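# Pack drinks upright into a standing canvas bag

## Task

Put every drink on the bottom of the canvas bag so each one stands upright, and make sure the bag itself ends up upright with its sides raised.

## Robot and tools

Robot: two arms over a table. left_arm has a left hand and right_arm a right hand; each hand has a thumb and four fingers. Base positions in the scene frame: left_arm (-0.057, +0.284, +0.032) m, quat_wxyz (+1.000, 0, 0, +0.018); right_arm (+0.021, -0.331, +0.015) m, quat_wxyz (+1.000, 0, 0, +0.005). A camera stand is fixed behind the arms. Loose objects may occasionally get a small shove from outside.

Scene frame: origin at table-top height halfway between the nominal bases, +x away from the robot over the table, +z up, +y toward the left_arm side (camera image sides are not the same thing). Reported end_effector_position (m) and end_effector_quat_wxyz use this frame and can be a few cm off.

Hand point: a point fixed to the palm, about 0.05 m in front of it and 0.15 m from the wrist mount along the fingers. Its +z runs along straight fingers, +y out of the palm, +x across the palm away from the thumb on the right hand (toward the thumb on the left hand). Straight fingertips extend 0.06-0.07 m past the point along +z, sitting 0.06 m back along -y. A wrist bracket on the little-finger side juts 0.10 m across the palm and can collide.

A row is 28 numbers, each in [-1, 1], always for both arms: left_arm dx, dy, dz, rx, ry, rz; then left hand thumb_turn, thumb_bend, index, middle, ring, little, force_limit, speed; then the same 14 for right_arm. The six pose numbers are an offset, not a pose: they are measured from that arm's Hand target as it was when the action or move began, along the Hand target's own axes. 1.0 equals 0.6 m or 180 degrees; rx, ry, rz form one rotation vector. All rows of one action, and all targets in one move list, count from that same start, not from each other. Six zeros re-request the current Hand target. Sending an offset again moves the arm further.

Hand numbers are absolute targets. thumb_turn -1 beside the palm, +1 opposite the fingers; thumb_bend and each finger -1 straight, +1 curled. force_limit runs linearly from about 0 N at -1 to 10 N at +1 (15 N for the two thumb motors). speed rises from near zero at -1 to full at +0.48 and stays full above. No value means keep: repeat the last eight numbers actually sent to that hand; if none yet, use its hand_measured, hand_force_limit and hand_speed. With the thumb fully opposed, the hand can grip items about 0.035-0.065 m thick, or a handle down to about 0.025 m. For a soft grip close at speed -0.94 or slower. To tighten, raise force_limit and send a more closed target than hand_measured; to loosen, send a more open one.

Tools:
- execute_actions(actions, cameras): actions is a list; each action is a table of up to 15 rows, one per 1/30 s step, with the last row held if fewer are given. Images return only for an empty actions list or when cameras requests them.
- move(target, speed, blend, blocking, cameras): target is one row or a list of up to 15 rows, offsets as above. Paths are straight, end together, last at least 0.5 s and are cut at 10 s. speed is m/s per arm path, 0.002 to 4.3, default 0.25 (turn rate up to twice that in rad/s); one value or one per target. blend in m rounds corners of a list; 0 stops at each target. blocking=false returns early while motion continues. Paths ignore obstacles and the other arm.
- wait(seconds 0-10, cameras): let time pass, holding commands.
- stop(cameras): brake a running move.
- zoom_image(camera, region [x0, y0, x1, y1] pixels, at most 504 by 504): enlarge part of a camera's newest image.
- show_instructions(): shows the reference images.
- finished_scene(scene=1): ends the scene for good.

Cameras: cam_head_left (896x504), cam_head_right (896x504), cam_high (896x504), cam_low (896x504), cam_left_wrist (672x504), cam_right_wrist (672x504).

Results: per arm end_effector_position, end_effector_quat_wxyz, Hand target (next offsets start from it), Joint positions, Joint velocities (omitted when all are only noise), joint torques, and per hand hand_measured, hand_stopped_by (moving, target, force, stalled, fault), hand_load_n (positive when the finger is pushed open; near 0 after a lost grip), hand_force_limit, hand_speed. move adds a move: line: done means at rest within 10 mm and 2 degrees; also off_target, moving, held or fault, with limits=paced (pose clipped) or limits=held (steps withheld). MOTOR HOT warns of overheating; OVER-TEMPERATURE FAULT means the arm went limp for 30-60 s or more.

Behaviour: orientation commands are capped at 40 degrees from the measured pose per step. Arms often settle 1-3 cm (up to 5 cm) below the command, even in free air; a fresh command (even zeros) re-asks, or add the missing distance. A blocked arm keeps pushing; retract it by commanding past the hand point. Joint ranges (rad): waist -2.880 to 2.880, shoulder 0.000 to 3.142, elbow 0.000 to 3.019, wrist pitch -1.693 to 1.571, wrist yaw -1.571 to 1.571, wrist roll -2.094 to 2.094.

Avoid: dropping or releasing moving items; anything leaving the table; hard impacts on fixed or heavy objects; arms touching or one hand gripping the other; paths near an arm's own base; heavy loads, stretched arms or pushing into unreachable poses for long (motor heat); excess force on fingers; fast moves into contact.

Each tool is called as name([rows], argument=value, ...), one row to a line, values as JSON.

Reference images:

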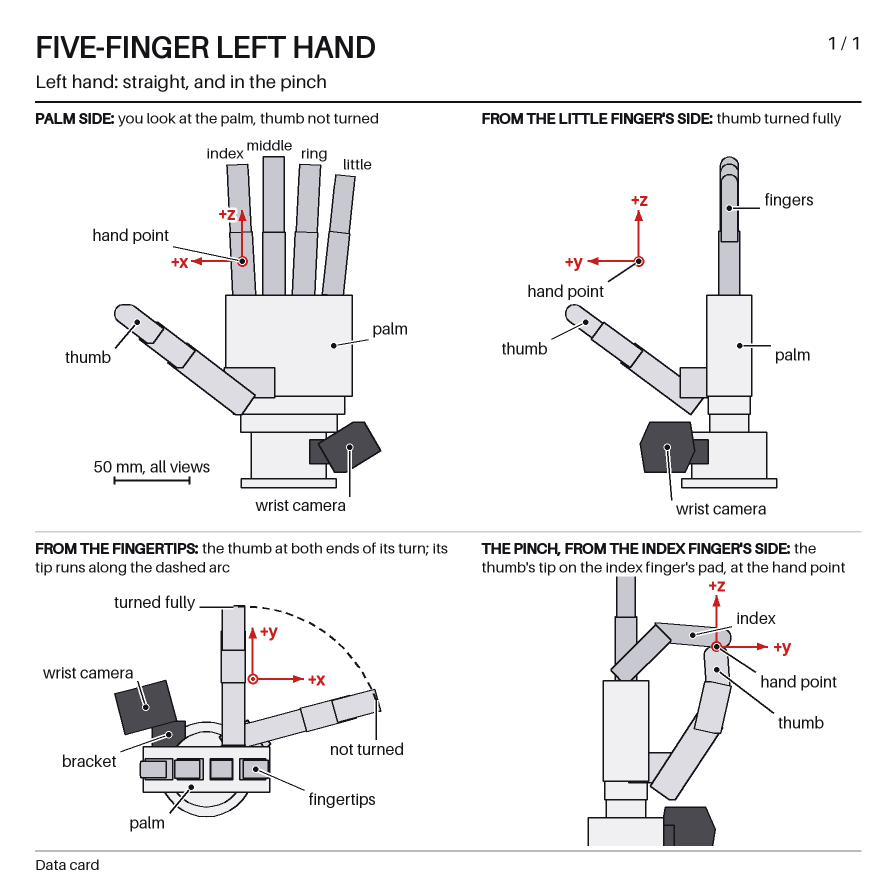

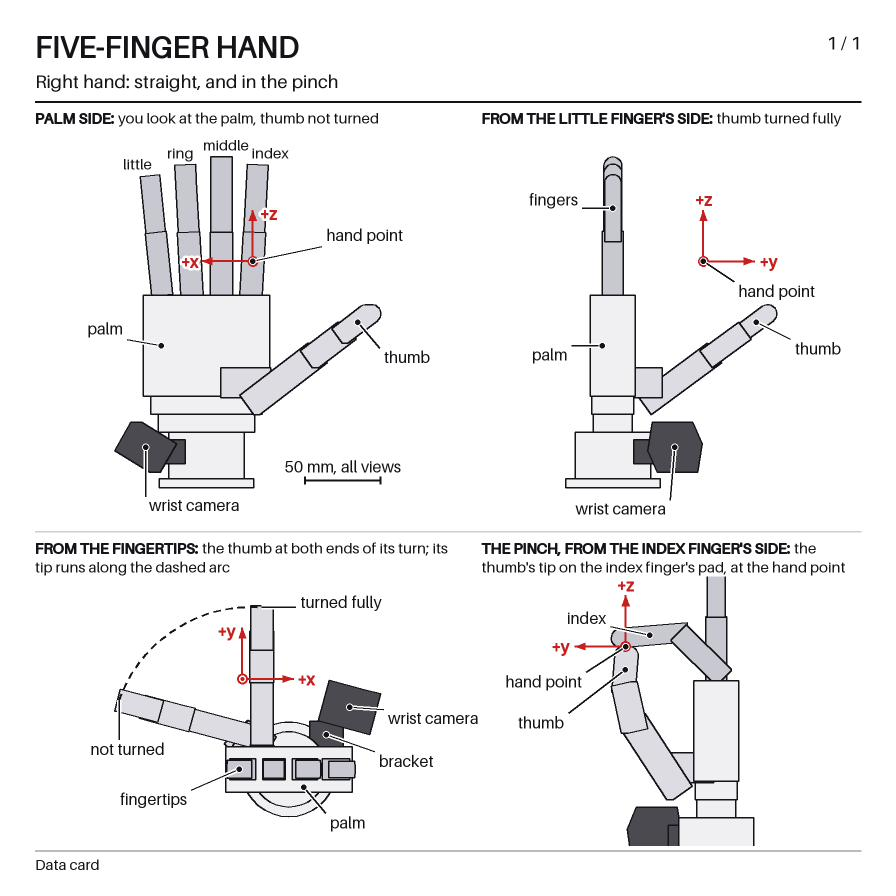

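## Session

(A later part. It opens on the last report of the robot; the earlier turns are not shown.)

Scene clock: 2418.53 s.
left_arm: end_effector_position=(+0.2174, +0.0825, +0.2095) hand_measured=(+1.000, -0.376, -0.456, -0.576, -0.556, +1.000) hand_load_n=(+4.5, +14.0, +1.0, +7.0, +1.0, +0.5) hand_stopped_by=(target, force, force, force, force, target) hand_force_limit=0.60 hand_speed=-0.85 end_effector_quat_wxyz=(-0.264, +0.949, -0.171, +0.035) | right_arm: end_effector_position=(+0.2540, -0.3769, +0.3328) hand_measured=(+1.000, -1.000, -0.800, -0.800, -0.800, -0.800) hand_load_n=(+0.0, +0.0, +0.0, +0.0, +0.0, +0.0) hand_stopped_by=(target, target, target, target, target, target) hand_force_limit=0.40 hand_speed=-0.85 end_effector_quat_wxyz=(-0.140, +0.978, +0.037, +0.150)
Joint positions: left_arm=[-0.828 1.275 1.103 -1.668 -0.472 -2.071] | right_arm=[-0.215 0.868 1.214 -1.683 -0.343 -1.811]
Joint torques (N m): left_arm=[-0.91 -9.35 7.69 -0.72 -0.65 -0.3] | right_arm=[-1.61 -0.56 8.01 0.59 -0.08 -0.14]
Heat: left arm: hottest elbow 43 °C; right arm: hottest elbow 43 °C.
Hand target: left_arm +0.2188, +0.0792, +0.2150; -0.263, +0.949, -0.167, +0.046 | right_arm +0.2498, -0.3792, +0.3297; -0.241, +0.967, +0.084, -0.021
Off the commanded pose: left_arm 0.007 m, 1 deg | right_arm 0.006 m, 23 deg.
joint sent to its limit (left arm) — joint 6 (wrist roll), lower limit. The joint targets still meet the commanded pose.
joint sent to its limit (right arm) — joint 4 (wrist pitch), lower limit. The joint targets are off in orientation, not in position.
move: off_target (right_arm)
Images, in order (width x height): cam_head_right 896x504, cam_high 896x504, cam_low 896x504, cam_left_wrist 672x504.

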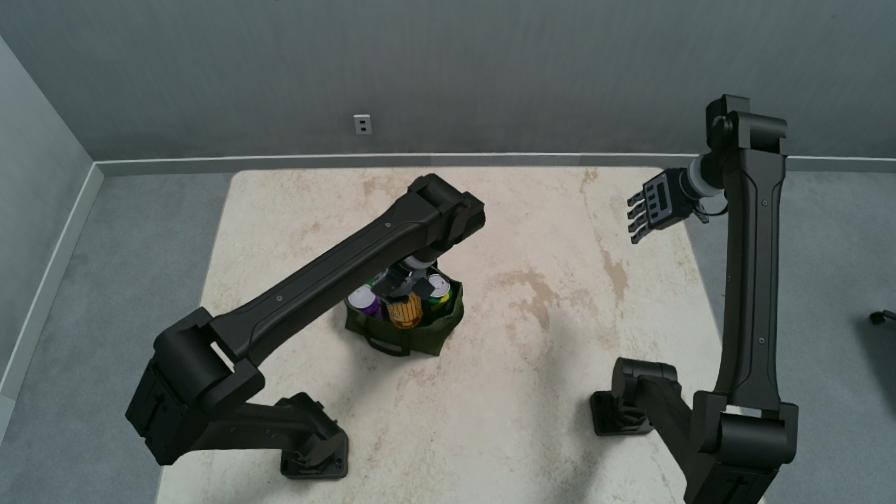

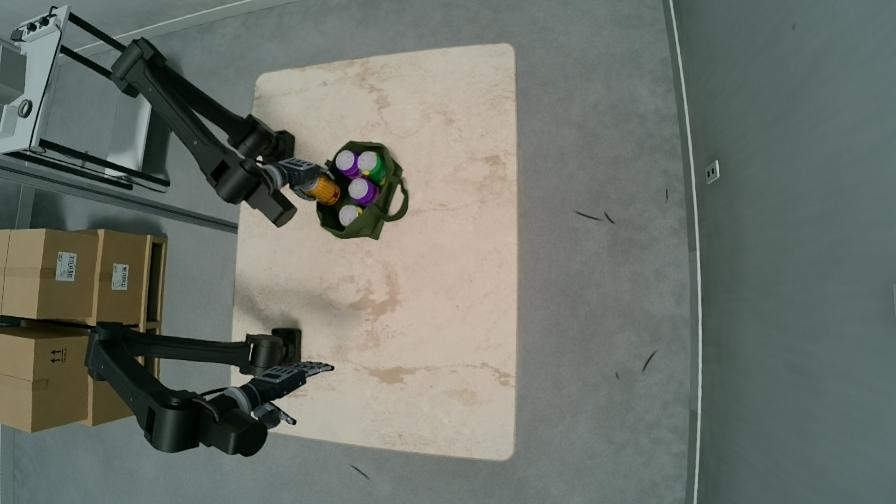

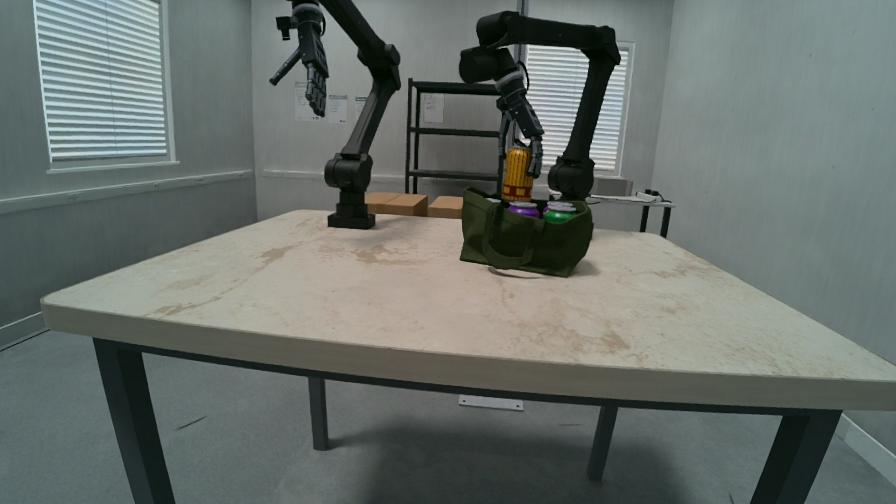

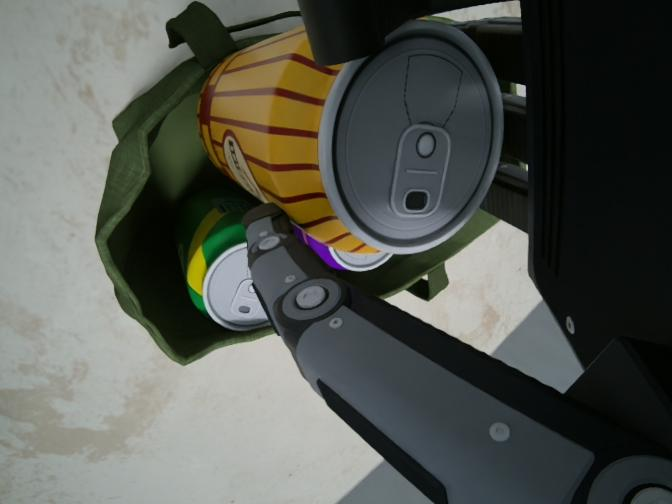

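move(target=[0.0137,0.0347,0.0568,0.0167,0,0, 1,-0.15,-0.3,-0.25,-0.3,1,0.6,-0.85, 0,0,0,0,0,0, 1,-1,-0.8,-0.8,-0.8,-0.8,0.4,-0.85], speed=0.05, cameras=["cam_head_right","cam_high","cam_low","cam_left_wrist"])

zoom_image(camera="cam_high", region=[290, 125, 410, 245])

zoom_image(camera="cam_low", region=[430, 100, 630, 300])

zoom_image(camera="cam_head_right", region=[310, 200, 490, 380])

Scene clock: 2423.17 s.
left_arm: end_effector_position=(+0.2231, +0.0815, +0.1695) hand_measured=(+1.000, -0.376, -0.456, -0.576, -0.556, +1.000) hand_load_n=(+4.5, +14.0, +1.0, +7.0, +1.0, +0.0) hand_stopped_by=(target, force, force, force, force, target) hand_force_limit=0.60 hand_speed=-0.85 end_effector_quat_wxyz=(-0.284, +0.941, -0.180, +0.034) | right_arm: end_effector_position=(+0.2540, -0.3769, +0.3328) hand_measured=(+1.000, -1.000, -0.800, -0.800, -0.800, -0.800) hand_load_n=(+0.0, -0.5, +0.0, +0.0, +0.0, +0.0) hand_stopped_by=(target, target, target, target, target, target) hand_force_limit=0.40 hand_speed=-0.85 end_effector_quat_wxyz=(-0.140, +0.978, +0.037, +0.150)
Joint positions: left_arm=[-0.836 1.334 1.043 -1.58 -0.504 -2.071] | right_arm=[-0.215 0.868 1.214 -1.683 -0.343 -1.811]
Joint torques (N m): left_arm=[-0.91 -10.05 7.46 -0.44 -0.76 -0.25] | right_arm=[-1.67 -0.56 7.99 0.59 -0.09 -0.13]
Heat: left arm: hottest elbow 43 °C; right arm: hottest elbow 43 °C.
Hand target: left_arm +0.2264, +0.0761, +0.1751; -0.288, +0.942, -0.166, +0.050 | right_arm +0.2498, -0.3792, +0.3297; -0.241, +0.967, +0.084, -0.021
Off the commanded pose: left_arm 0.008 m, 3 deg | right_arm 0.006 m, 23 deg.
joint sent to its limit (left arm) — joint 6 (wrist roll), lower limit. The joint targets still meet the commanded pose.
joint sent to its limit (right arm) — joint 4 (wrist pitch), lower limit. The joint targets are off in orientation, not in position.
move: off_target (left_arm, right_arm)
Images, in order (width x height): cam_head_right 896x504, cam_high 896x504, cam_low 896x504, cam_left_wrist 672x504.

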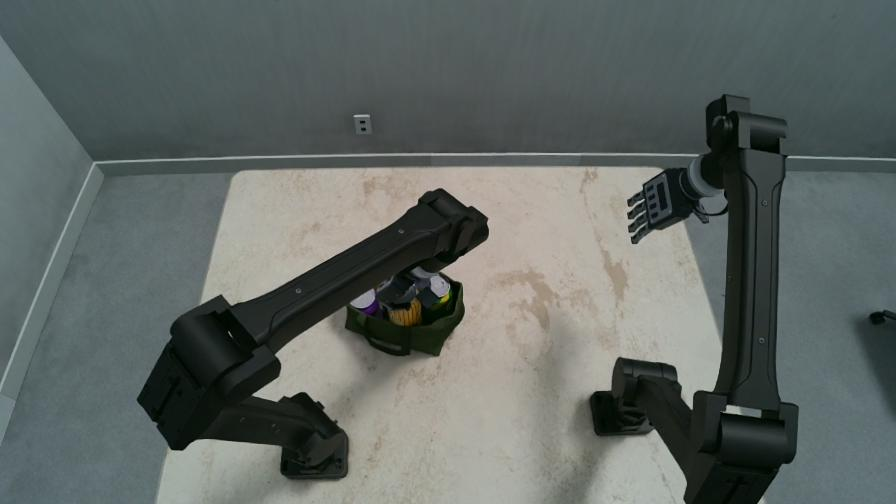

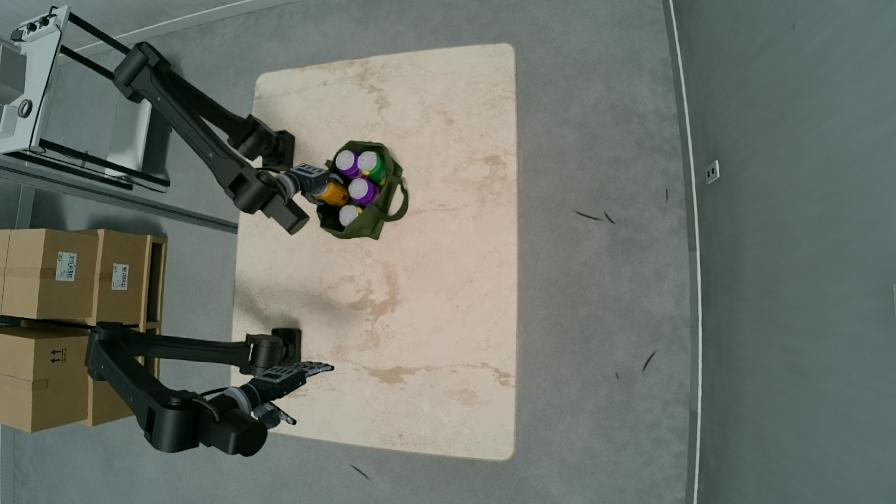

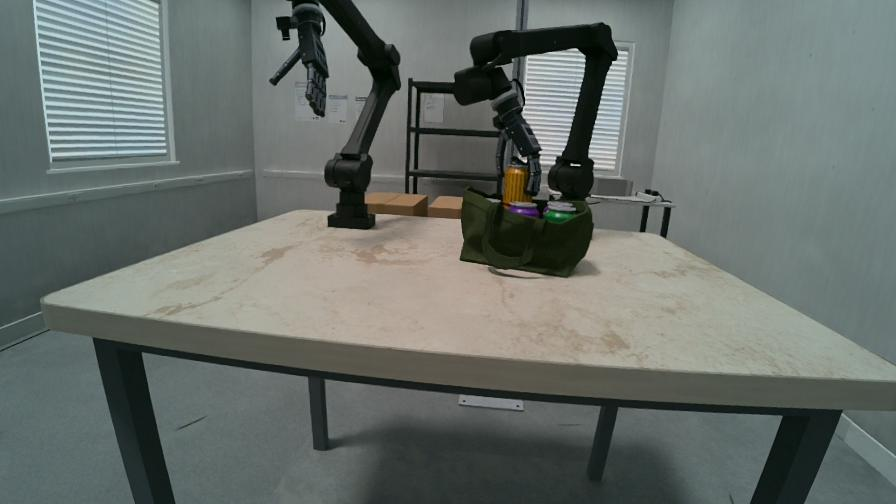

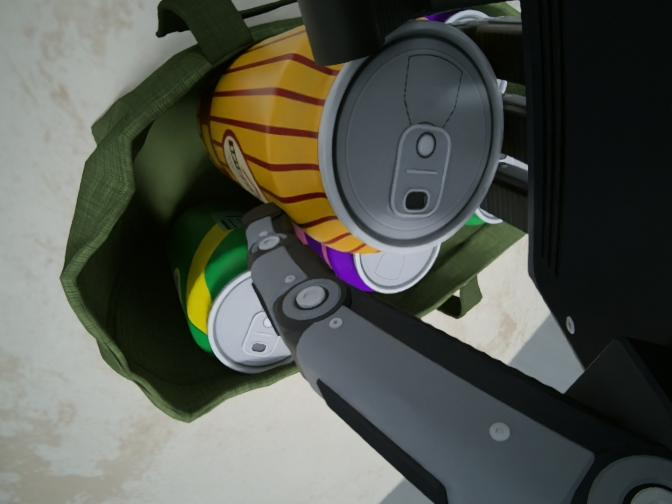

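Scaled by 4.200 from the camera's 896x504 image, which has a finer 1280x720 frame.

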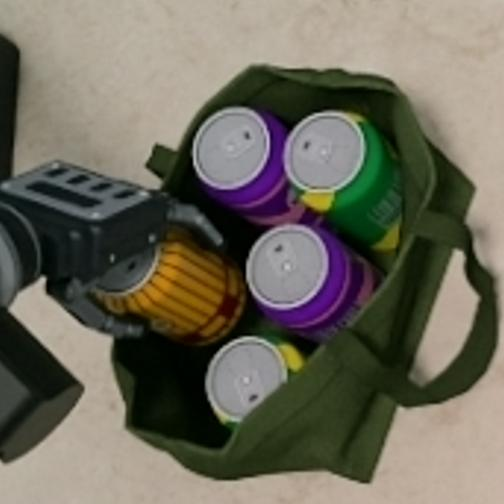

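Scaled by 2.520 from the camera's 896x504 image, which has a finer 1280x720 frame.

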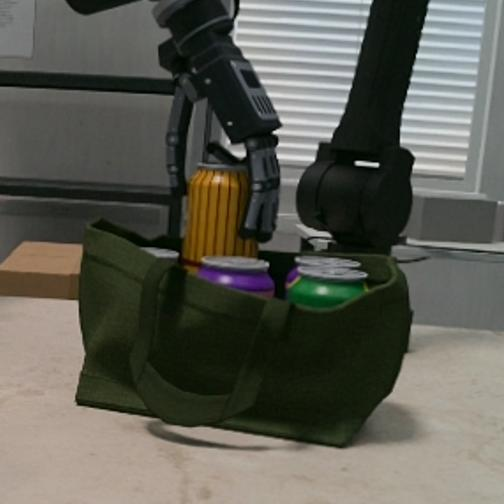

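Scaled by 2.800 from the camera's 896x504 image, which has a finer 1280x720 frame.

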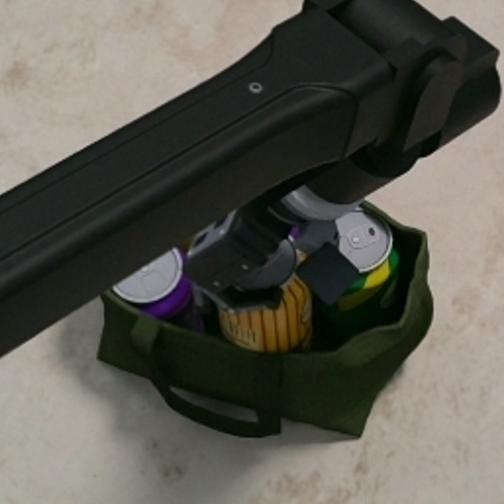

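move(target=[0.0047,0.0354,0.0556,0,0.022,0, 1,-0.15,-0.3,-0.25,-0.3,1,0.6,-0.85, 0,0,0,0,0,0, 1,-1,-0.8,-0.8,-0.8,-0.8,0.4,-0.85], speed=0.04, cameras=["cam_head_right","cam_high","cam_low","cam_left_wrist"])

zoom_image(camera="cam_high", region=[290, 125, 410, 245])

zoom_image(camera="cam_low", region=[430, 100, 630, 300])

zoom_image(camera="cam_head_right", region=[310, 200, 490, 380])

Scene clock: 2426.57 s.
left_arm: end_effector_position=(+0.2239, +0.0830, +0.1297) hand_measured=(+1.000, -0.376, -0.456, -0.576, -0.556, +1.000) hand_load_n=(+4.5, +13.5, +0.5, +6.5, +1.0, +0.5) hand_stopped_by=(target, force, force, force, force, target) hand_force_limit=0.60 hand_speed=-0.85 end_effector_quat_wxyz=(-0.284, +0.939, -0.183, +0.065) | right_arm: end_effector_position=(+0.2540, -0.3769, +0.3328) hand_measured=(+1.000, -1.000, -0.800, -0.800, -0.800, -0.800) hand_load_n=(+0.0, +0.0, +0.0, +0.0, +0.0, +0.0) hand_stopped_by=(target, target, target, target, target, target) hand_force_limit=0.40 hand_speed=-0.85 end_effector_quat_wxyz=(-0.140, +0.978, +0.037, +0.150)
Joint positions: left_arm=[-0.852 1.335 0.929 -1.419 -0.54 -2.071] | right_arm=[-0.215 0.868 1.214 -1.683 -0.343 -1.811]
Joint torques (N m): left_arm=[-0.85 -9.58 7.35 -0.14 -0.91 -0.25] | right_arm=[-1.67 -0.5 7.99 0.59 -0.08 -0.14]
Heat: left arm: hottest elbow 43 °C; right arm: hottest elbow 43 °C.
Hand target: left_arm +0.2293, +0.0762, +0.1355; -0.282, +0.940, -0.175, +0.082 | right_arm +0.2498, -0.3792, +0.3297; -0.241, +0.967, +0.084, -0.021
Off the commanded pose: left_arm 0.011 m, 2 deg | right_arm 0.006 m, 23 deg.
joint sent to its limit (left arm) — joint 6 (wrist roll), lower limit. The joint targets still meet the commanded pose.
joint sent to its limit (right arm) — joint 4 (wrist pitch), lower limit. The joint targets are off in orientation, not in position.
move: off_target (left_arm, right_arm)
Images, in order (width x height): cam_head_right 896x504, cam_high 896x504, cam_low 896x504, cam_left_wrist 672x504.

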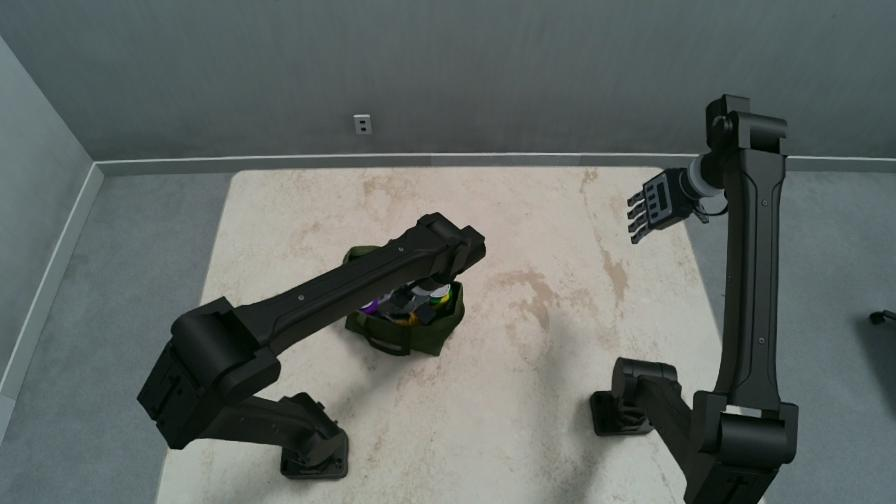

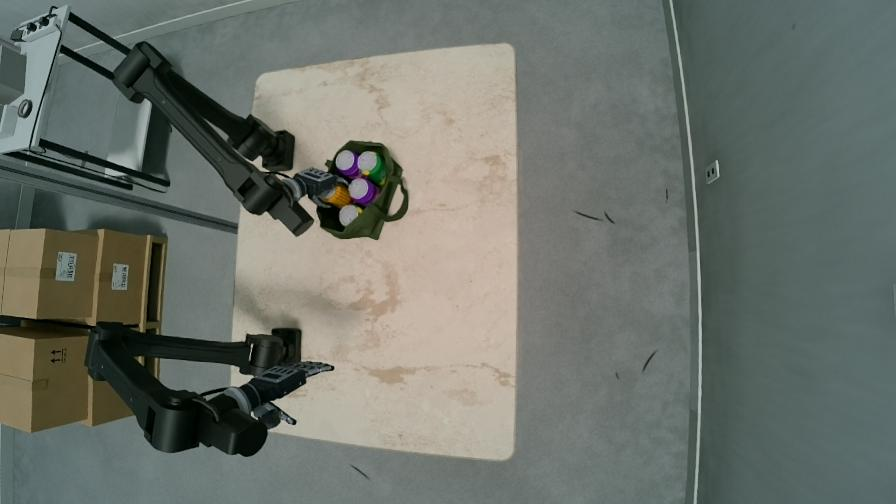

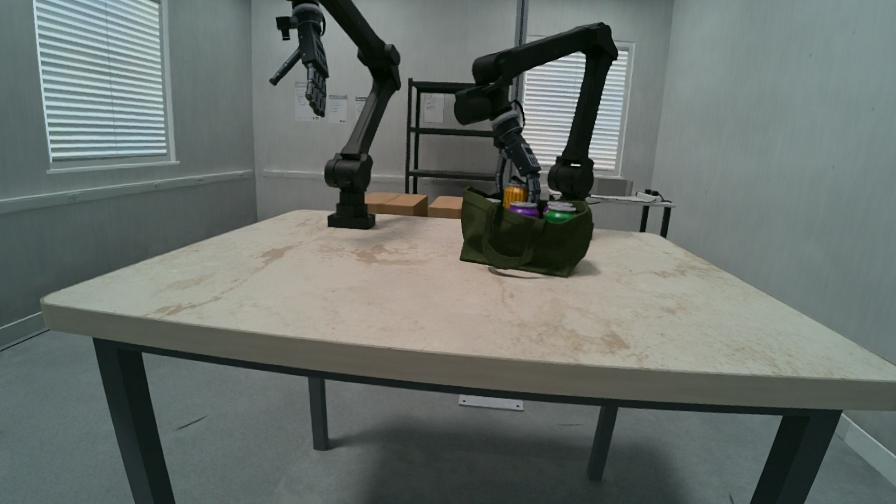

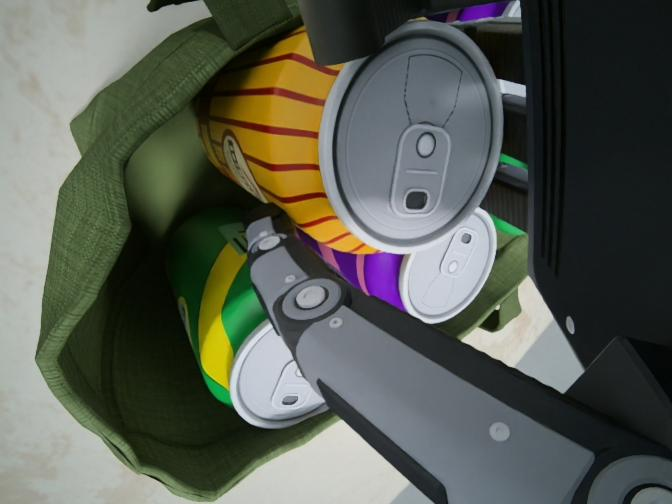

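Scaled by 4.200 from the camera's 896x504 image, which has a finer 1280x720 frame.

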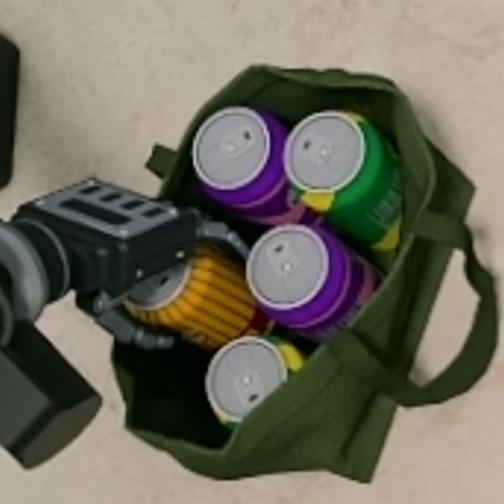

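Scaled by 2.520 from the camera's 896x504 image, which has a finer 1280x720 frame.

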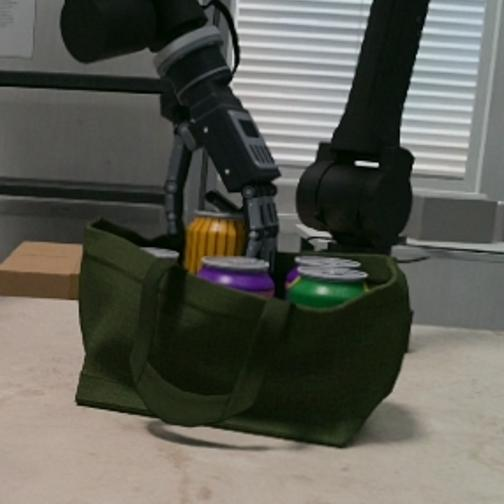

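Scaled by 2.800 from the camera's 896x504 image, which has a finer 1280x720 frame.

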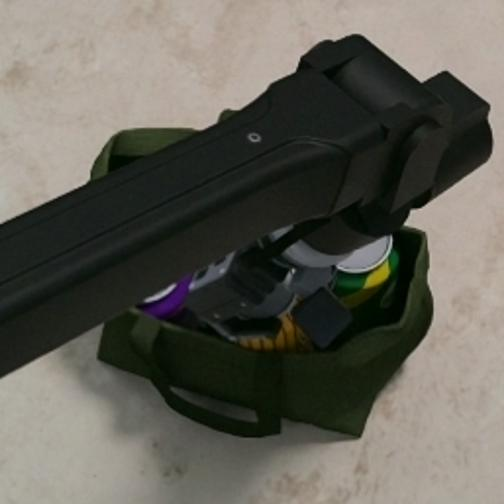

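move(target=[-0.0063,0.0290,0.0428,0,0,0, 1,-0.15,-0.3,-0.25,-0.3,1,0.6,-0.85, 0,0,0,0,0,0, 1,-1,-0.8,-0.8,-0.8,-0.8,0.4,-0.85], speed=0.03, cameras=["cam_head_left","cam_high","cam_low","cam_left_wrist"])

zoom_image(camera="cam_high", region=[290, 125, 410, 245])

zoom_image(camera="cam_low", region=[430, 100, 630, 300])

Scene clock: 2430.67 s.
left_arm: end_effector_position=(+0.2232, +0.0833, +0.1001) hand_measured=(+1.000, -0.376, -0.456, -0.576, -0.556, +1.000) hand_load_n=(+4.5, +14.0, +0.5, +6.5, +1.0, +0.0) hand_stopped_by=(target, force, force, force, force, target) hand_force_limit=0.60 hand_speed=-0.85 end_effector_quat_wxyz=(-0.283, +0.939, -0.183, +0.068) | right_arm: end_effector_position=(+0.2540, -0.3769, +0.3328) hand_measured=(+1.000, -1.000, -0.800, -0.800, -0.800, -0.800) hand_load_n=(+0.0, +0.0, +0.0, +0.0, +0.0, +0.0) hand_stopped_by=(target, target, target, target, target, target) hand_force_limit=0.40 hand_speed=-0.85 end_effector_quat_wxyz=(-0.140, +0.978, +0.037, +0.150)
Joint positions: left_arm=[-0.853 1.367 0.874 -1.326 -0.542 -2.071] | right_arm=[-0.215 0.868 1.214 -1.683 -0.343 -1.811]
Joint torques (N m): left_arm=[-0.91 -9.64 6.91 -0.16 -0.78 -0.25] | right_arm=[-1.67 -0.62 7.99 0.59 -0.08 -0.13]
Heat: left arm: hottest elbow 42 °C; right arm: hottest elbow 43 °C.
Hand target: left_arm +0.2275, +0.0768, +0.1044; -0.282, +0.940, -0.175, +0.082 | right_arm +0.2498, -0.3792, +0.3297; -0.241, +0.967, +0.084, -0.021
Off the commanded pose: left_arm 0.009 m, 2 deg | right_arm 0.006 m, 23 deg.
joint sent to its limit (left arm) — joint 6 (wrist roll), lower limit. The joint targets still meet the commanded pose.
joint sent to its limit (right arm) — joint 4 (wrist pitch), lower limit. The joint targets are off in orientation, not in position.
move: off_target (right_arm)
Images, in order (width x height): cam_head_left 896x504, cam_high 896x504, cam_low 896x504, cam_left_wrist 672x504.

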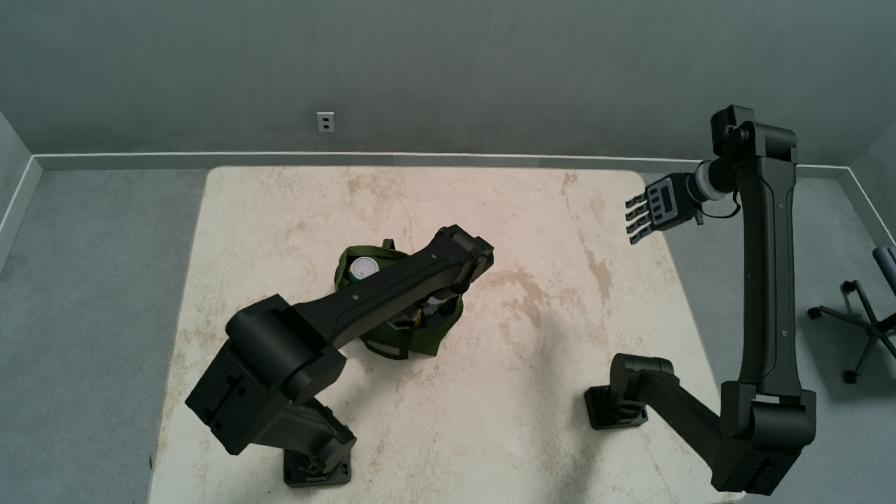

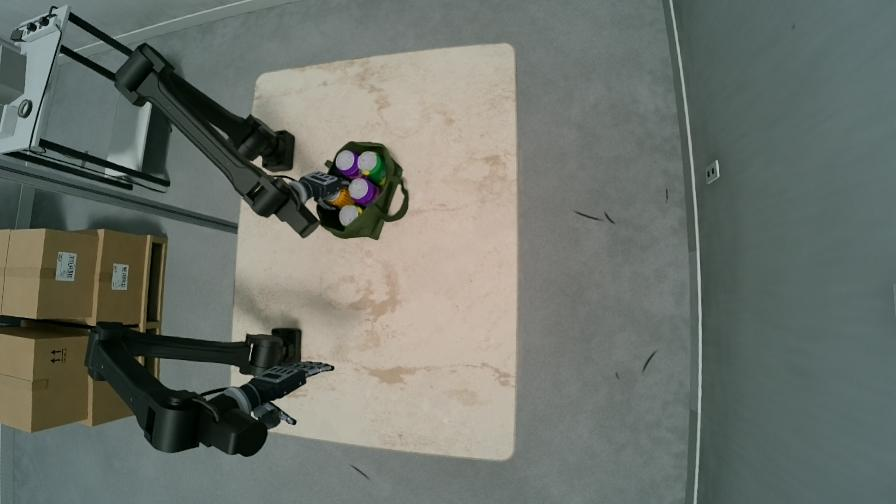

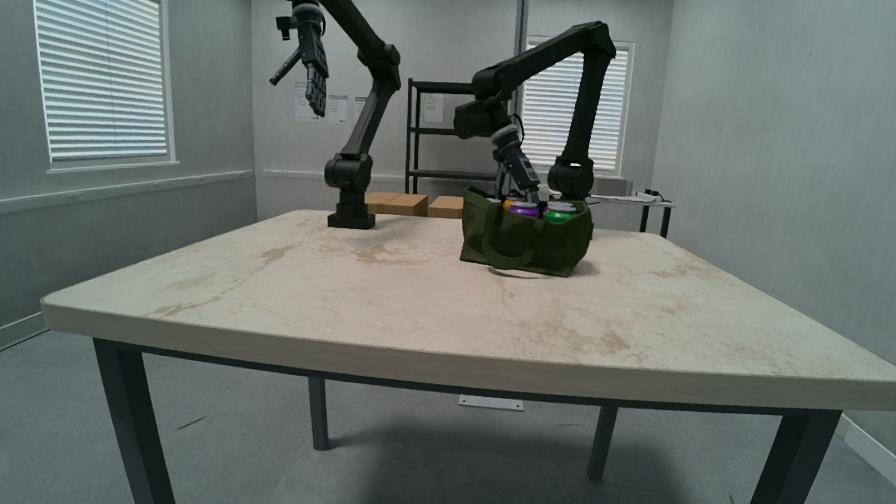

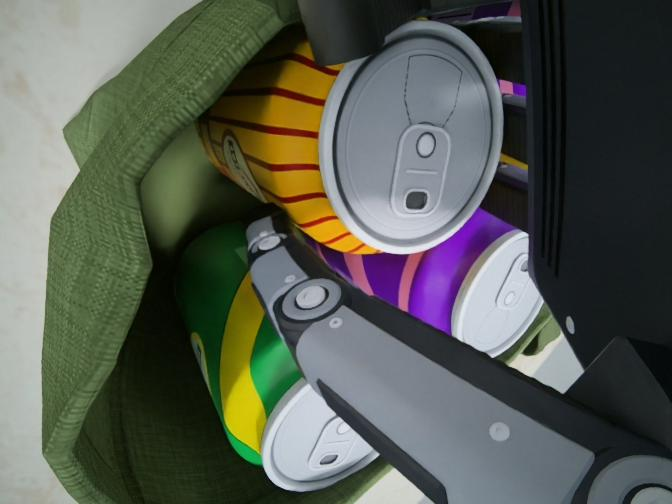

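Scaled by 4.200 from the camera's 896x504 image, which has a finer 1280x720 frame.

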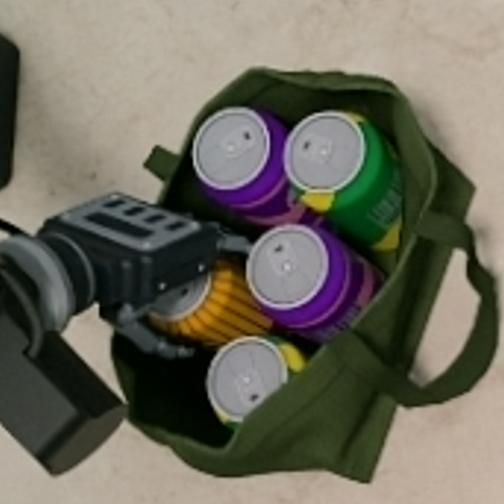

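Scaled by 2.520 from the camera's 896x504 image, which has a finer 1280x720 frame.

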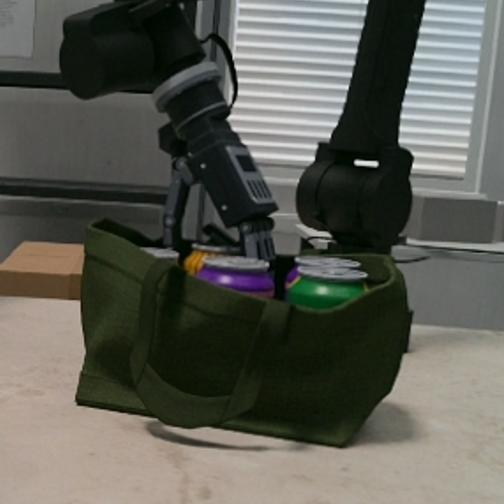

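move(target=[-0.0006,0.0056,0.0083,0,0,0, 1,-0.15,-0.3,-0.25,-0.3,1,0.6,-0.85, 0,0,0,0,0,0, 1,-1,-0.8,-0.8,-0.8,-0.8,0.4,-0.85], speed=0.02, cameras=["cam_high","cam_low","cam_left_wrist"])

zoom_image(camera="cam_high", region=[290, 125, 410, 245])

zoom_image(camera="cam_low", region=[430, 100, 630, 300])

Scene clock: 2432.13 s.
left_arm: end_effector_position=(+0.2240, +0.0828, +0.0983) hand_measured=(+1.000, -0.376, -0.456, -0.576, -0.556, +1.000) hand_load_n=(+4.5, +14.0, +0.5, +6.5, +0.5, +0.0) hand_stopped_by=(target, force, force, force, force, target) hand_force_limit=0.60 hand_speed=-0.85 end_effector_quat_wxyz=(-0.282, +0.939, -0.183, +0.070) | right_arm: end_effector_position=(+0.2540, -0.3769, +0.3328) hand_measured=(+1.000, -1.000, -0.800, -0.800, -0.800, -0.800) hand_load_n=(+0.5, +0.0, +0.0, +0.0, +0.0, +0.0) hand_stopped_by=(target, target, target, target, target, target) hand_force_limit=0.40 hand_speed=-0.85 end_effector_quat_wxyz=(-0.140, +0.978, +0.037, +0.150)
Joint positions: left_arm=[-0.853 1.368 0.87 -1.315 -0.543 -2.071] | right_arm=[-0.215 0.868 1.214 -1.683 -0.343 -1.811]
Joint torques (N m): left_arm=[-0.91 -9 6.54 0.14 -0.75 -0.25] | right_arm=[-1.61 -0.5 8.01 0.59 -0.08 -0.14]
Heat: left arm: hottest elbow 42 °C; right arm: hottest elbow 43 °C.
Hand target: left_arm +0.2275, +0.0769, +0.0983; -0.282, +0.940, -0.175, +0.082 | right_arm +0.2498, -0.3792, +0.3297; -0.241, +0.967, +0.084, -0.021
Off the commanded pose: left_arm 0.007 m, 2 deg | right_arm 0.006 m, 23 deg.
joint sent to its limit (left arm) — joint 6 (wrist roll), lower limit. The joint targets still meet the commanded pose.
joint sent to its limit (right arm) — joint 4 (wrist pitch), lower limit. The joint targets are off in orientation, not in position.
move: off_target (right_arm)
Images, in order (width x height): cam_high 896x504, cam_low 896x504, cam_left_wrist 672x504.

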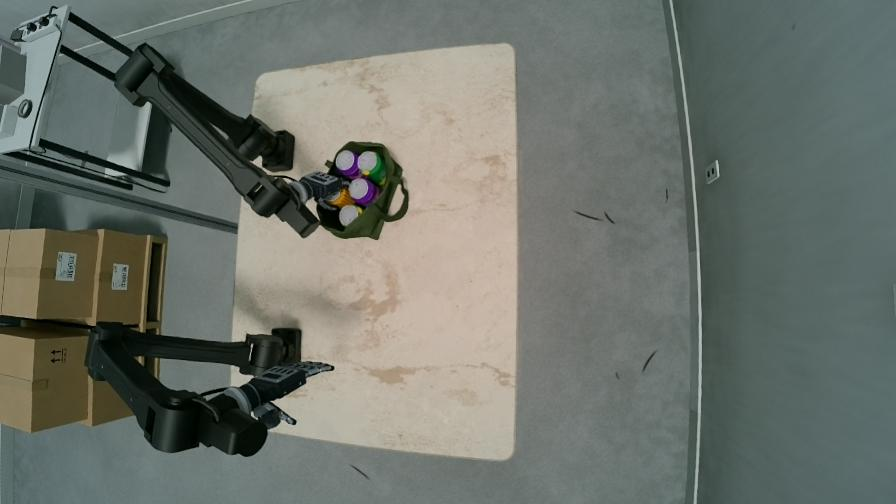

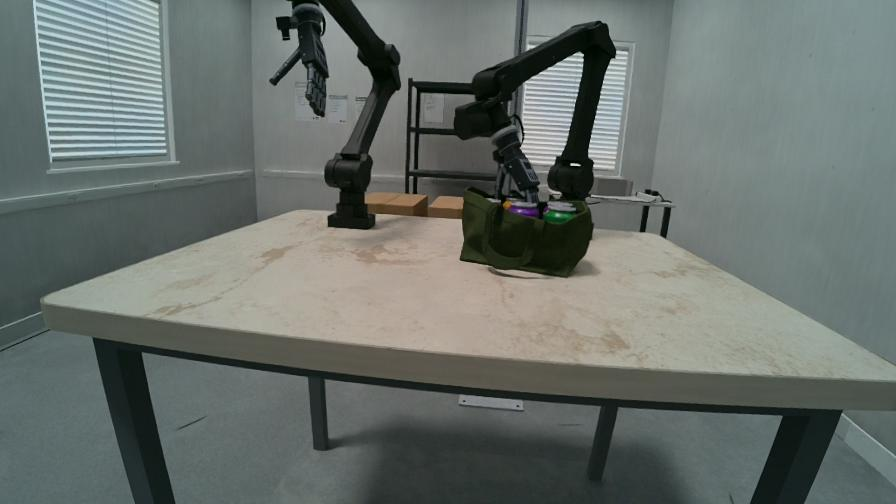

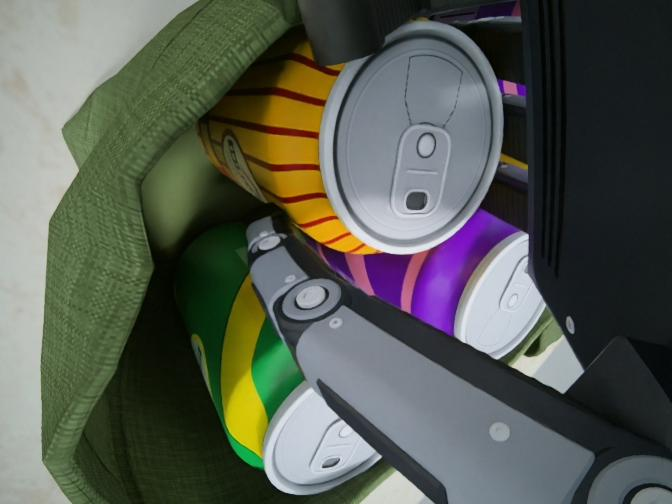

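Scaled by 4.200 from the camera's 896x504 image, which has a finer 1280x720 frame.

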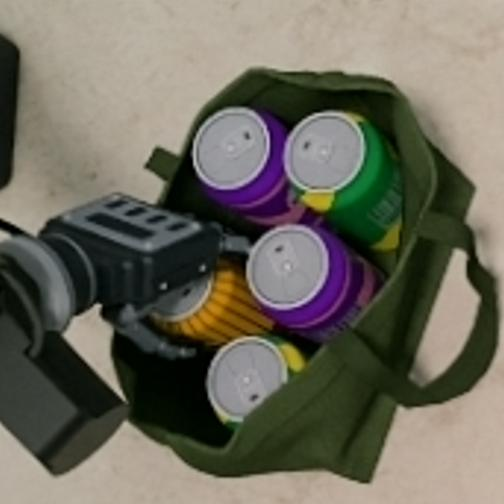

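Scaled by 2.520 from the camera's 896x504 image, which has a finer 1280x720 frame.

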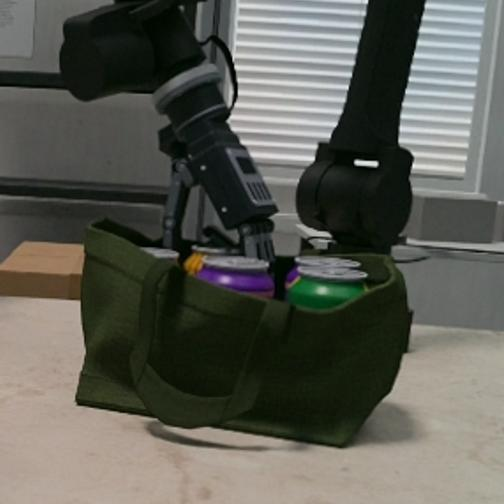

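move(target=[0,0,0,0,0,0, 1,-1,-0.3,-0.25,-0.3,1,0.6,-0.85, 0,0,0,0,0,0, 1,-1,-0.8,-0.8,-0.8,-0.8,0.4,-0.85], speed=0.02, cameras=["cam_high","cam_low","cam_left_wrist"])

zoom_image(camera="cam_high", region=[290, 125, 410, 245])

zoom_image(camera="cam_low", region=[430, 100, 630, 300])

Scene clock: 2436.33 s.
left_arm: end_effector_position=(+0.2252, +0.0829, +0.0987) hand_measured=(+1.000, -1.000, -0.456, -0.574, -0.556, +1.000) hand_load_n=(+0.0, +0.0, +0.5, +0.5, +0.0, -0.5) hand_stopped_by=(target, target, force, force, force, target) hand_force_limit=0.60 hand_speed=-0.85 end_effector_quat_wxyz=(-0.283, +0.939, -0.183, +0.073) | right_arm: end_effector_position=(+0.2540, -0.3769, +0.3328) hand_measured=(+1.000, -1.000, -0.800, -0.800, -0.800, -0.800) hand_load_n=(+0.0, +0.0, +0.0, +0.0, +0.0, +0.0) hand_stopped_by=(target, target, target, target, target, target) hand_force_limit=0.40 hand_speed=-0.85 end_effector_quat_wxyz=(-0.140, +0.978, +0.037, +0.150)
Joint positions: left_arm=[-0.853 1.368 0.87 -1.313 -0.548 -2.071] | right_arm=[-0.215 0.868 1.214 -1.683 -0.343 -1.811]
Joint torques (N m): left_arm=[-0.91 -9 6.54 0.05 -0.51 -0.25] | right_arm=[-1.61 -0.62 7.99 0.55 -0.08 -0.14]
Heat: left arm: hottest elbow 42 °C; right arm: hottest elbow 43 °C.
Hand target: left_arm +0.2274, +0.0769, +0.0983; -0.282, +0.940, -0.175, +0.082 | right_arm +0.2498, -0.3792, +0.3297; -0.241, +0.967, +0.084, -0.021
Off the commanded pose: left_arm 0.006 m, 1 deg | right_arm 0.006 m, 23 deg.
joint sent to its limit (left arm) — joint 6 (wrist roll), lower limit. The joint targets still meet the commanded pose.
joint sent to its limit (right arm) — joint 4 (wrist pitch), lower limit. The joint targets are off in orientation, not in position.
move: off_target (right_arm)
Images, in order (width x height): cam_high 896x504, cam_low 896x504, cam_left_wrist 672x504.

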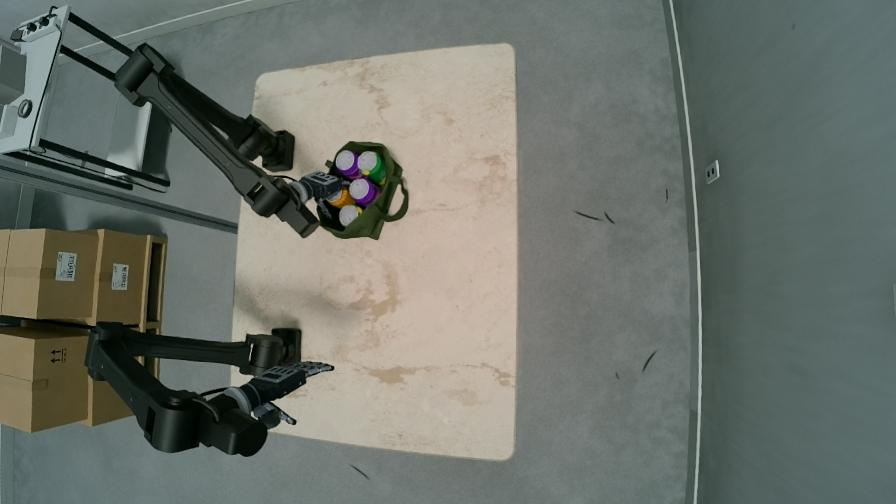

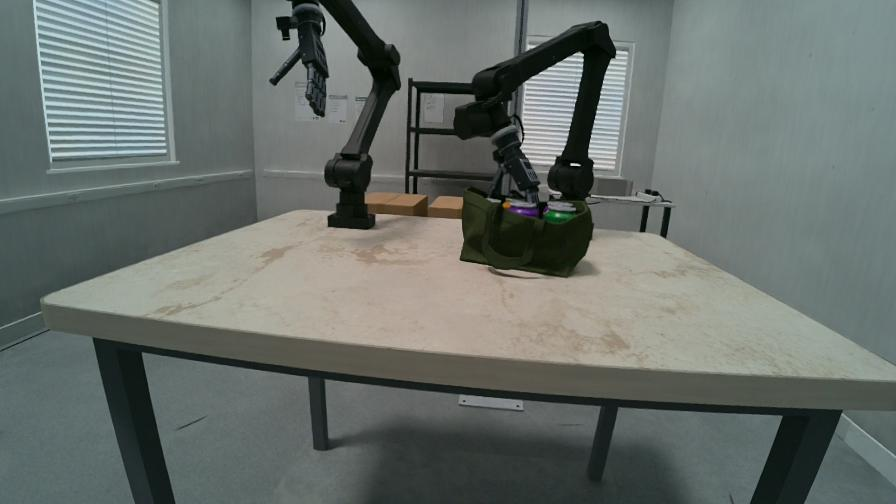

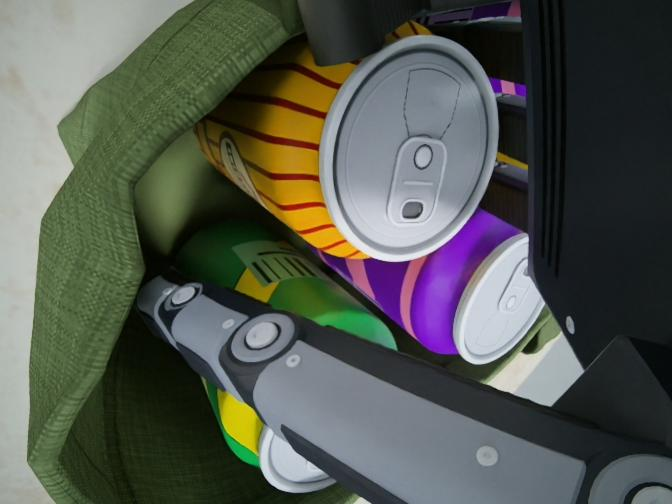

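Scaled by 4.200 from the camera's 896x504 image, which has a finer 1280x720 frame.

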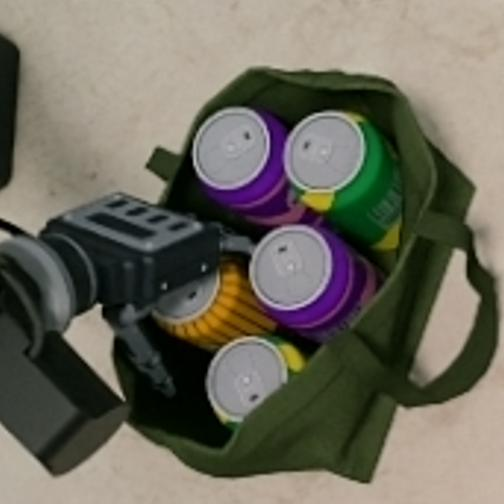

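Scaled by 2.520 from the camera's 896x504 image, which has a finer 1280x720 frame.

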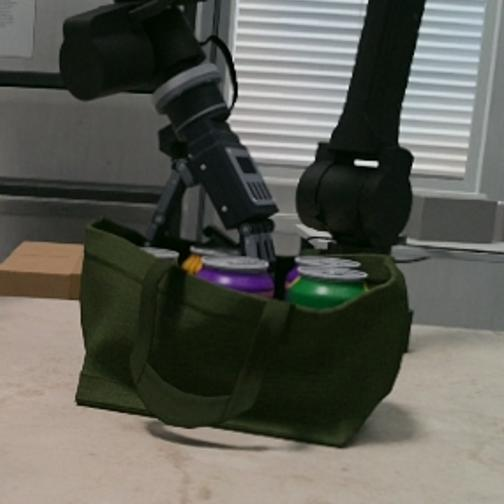

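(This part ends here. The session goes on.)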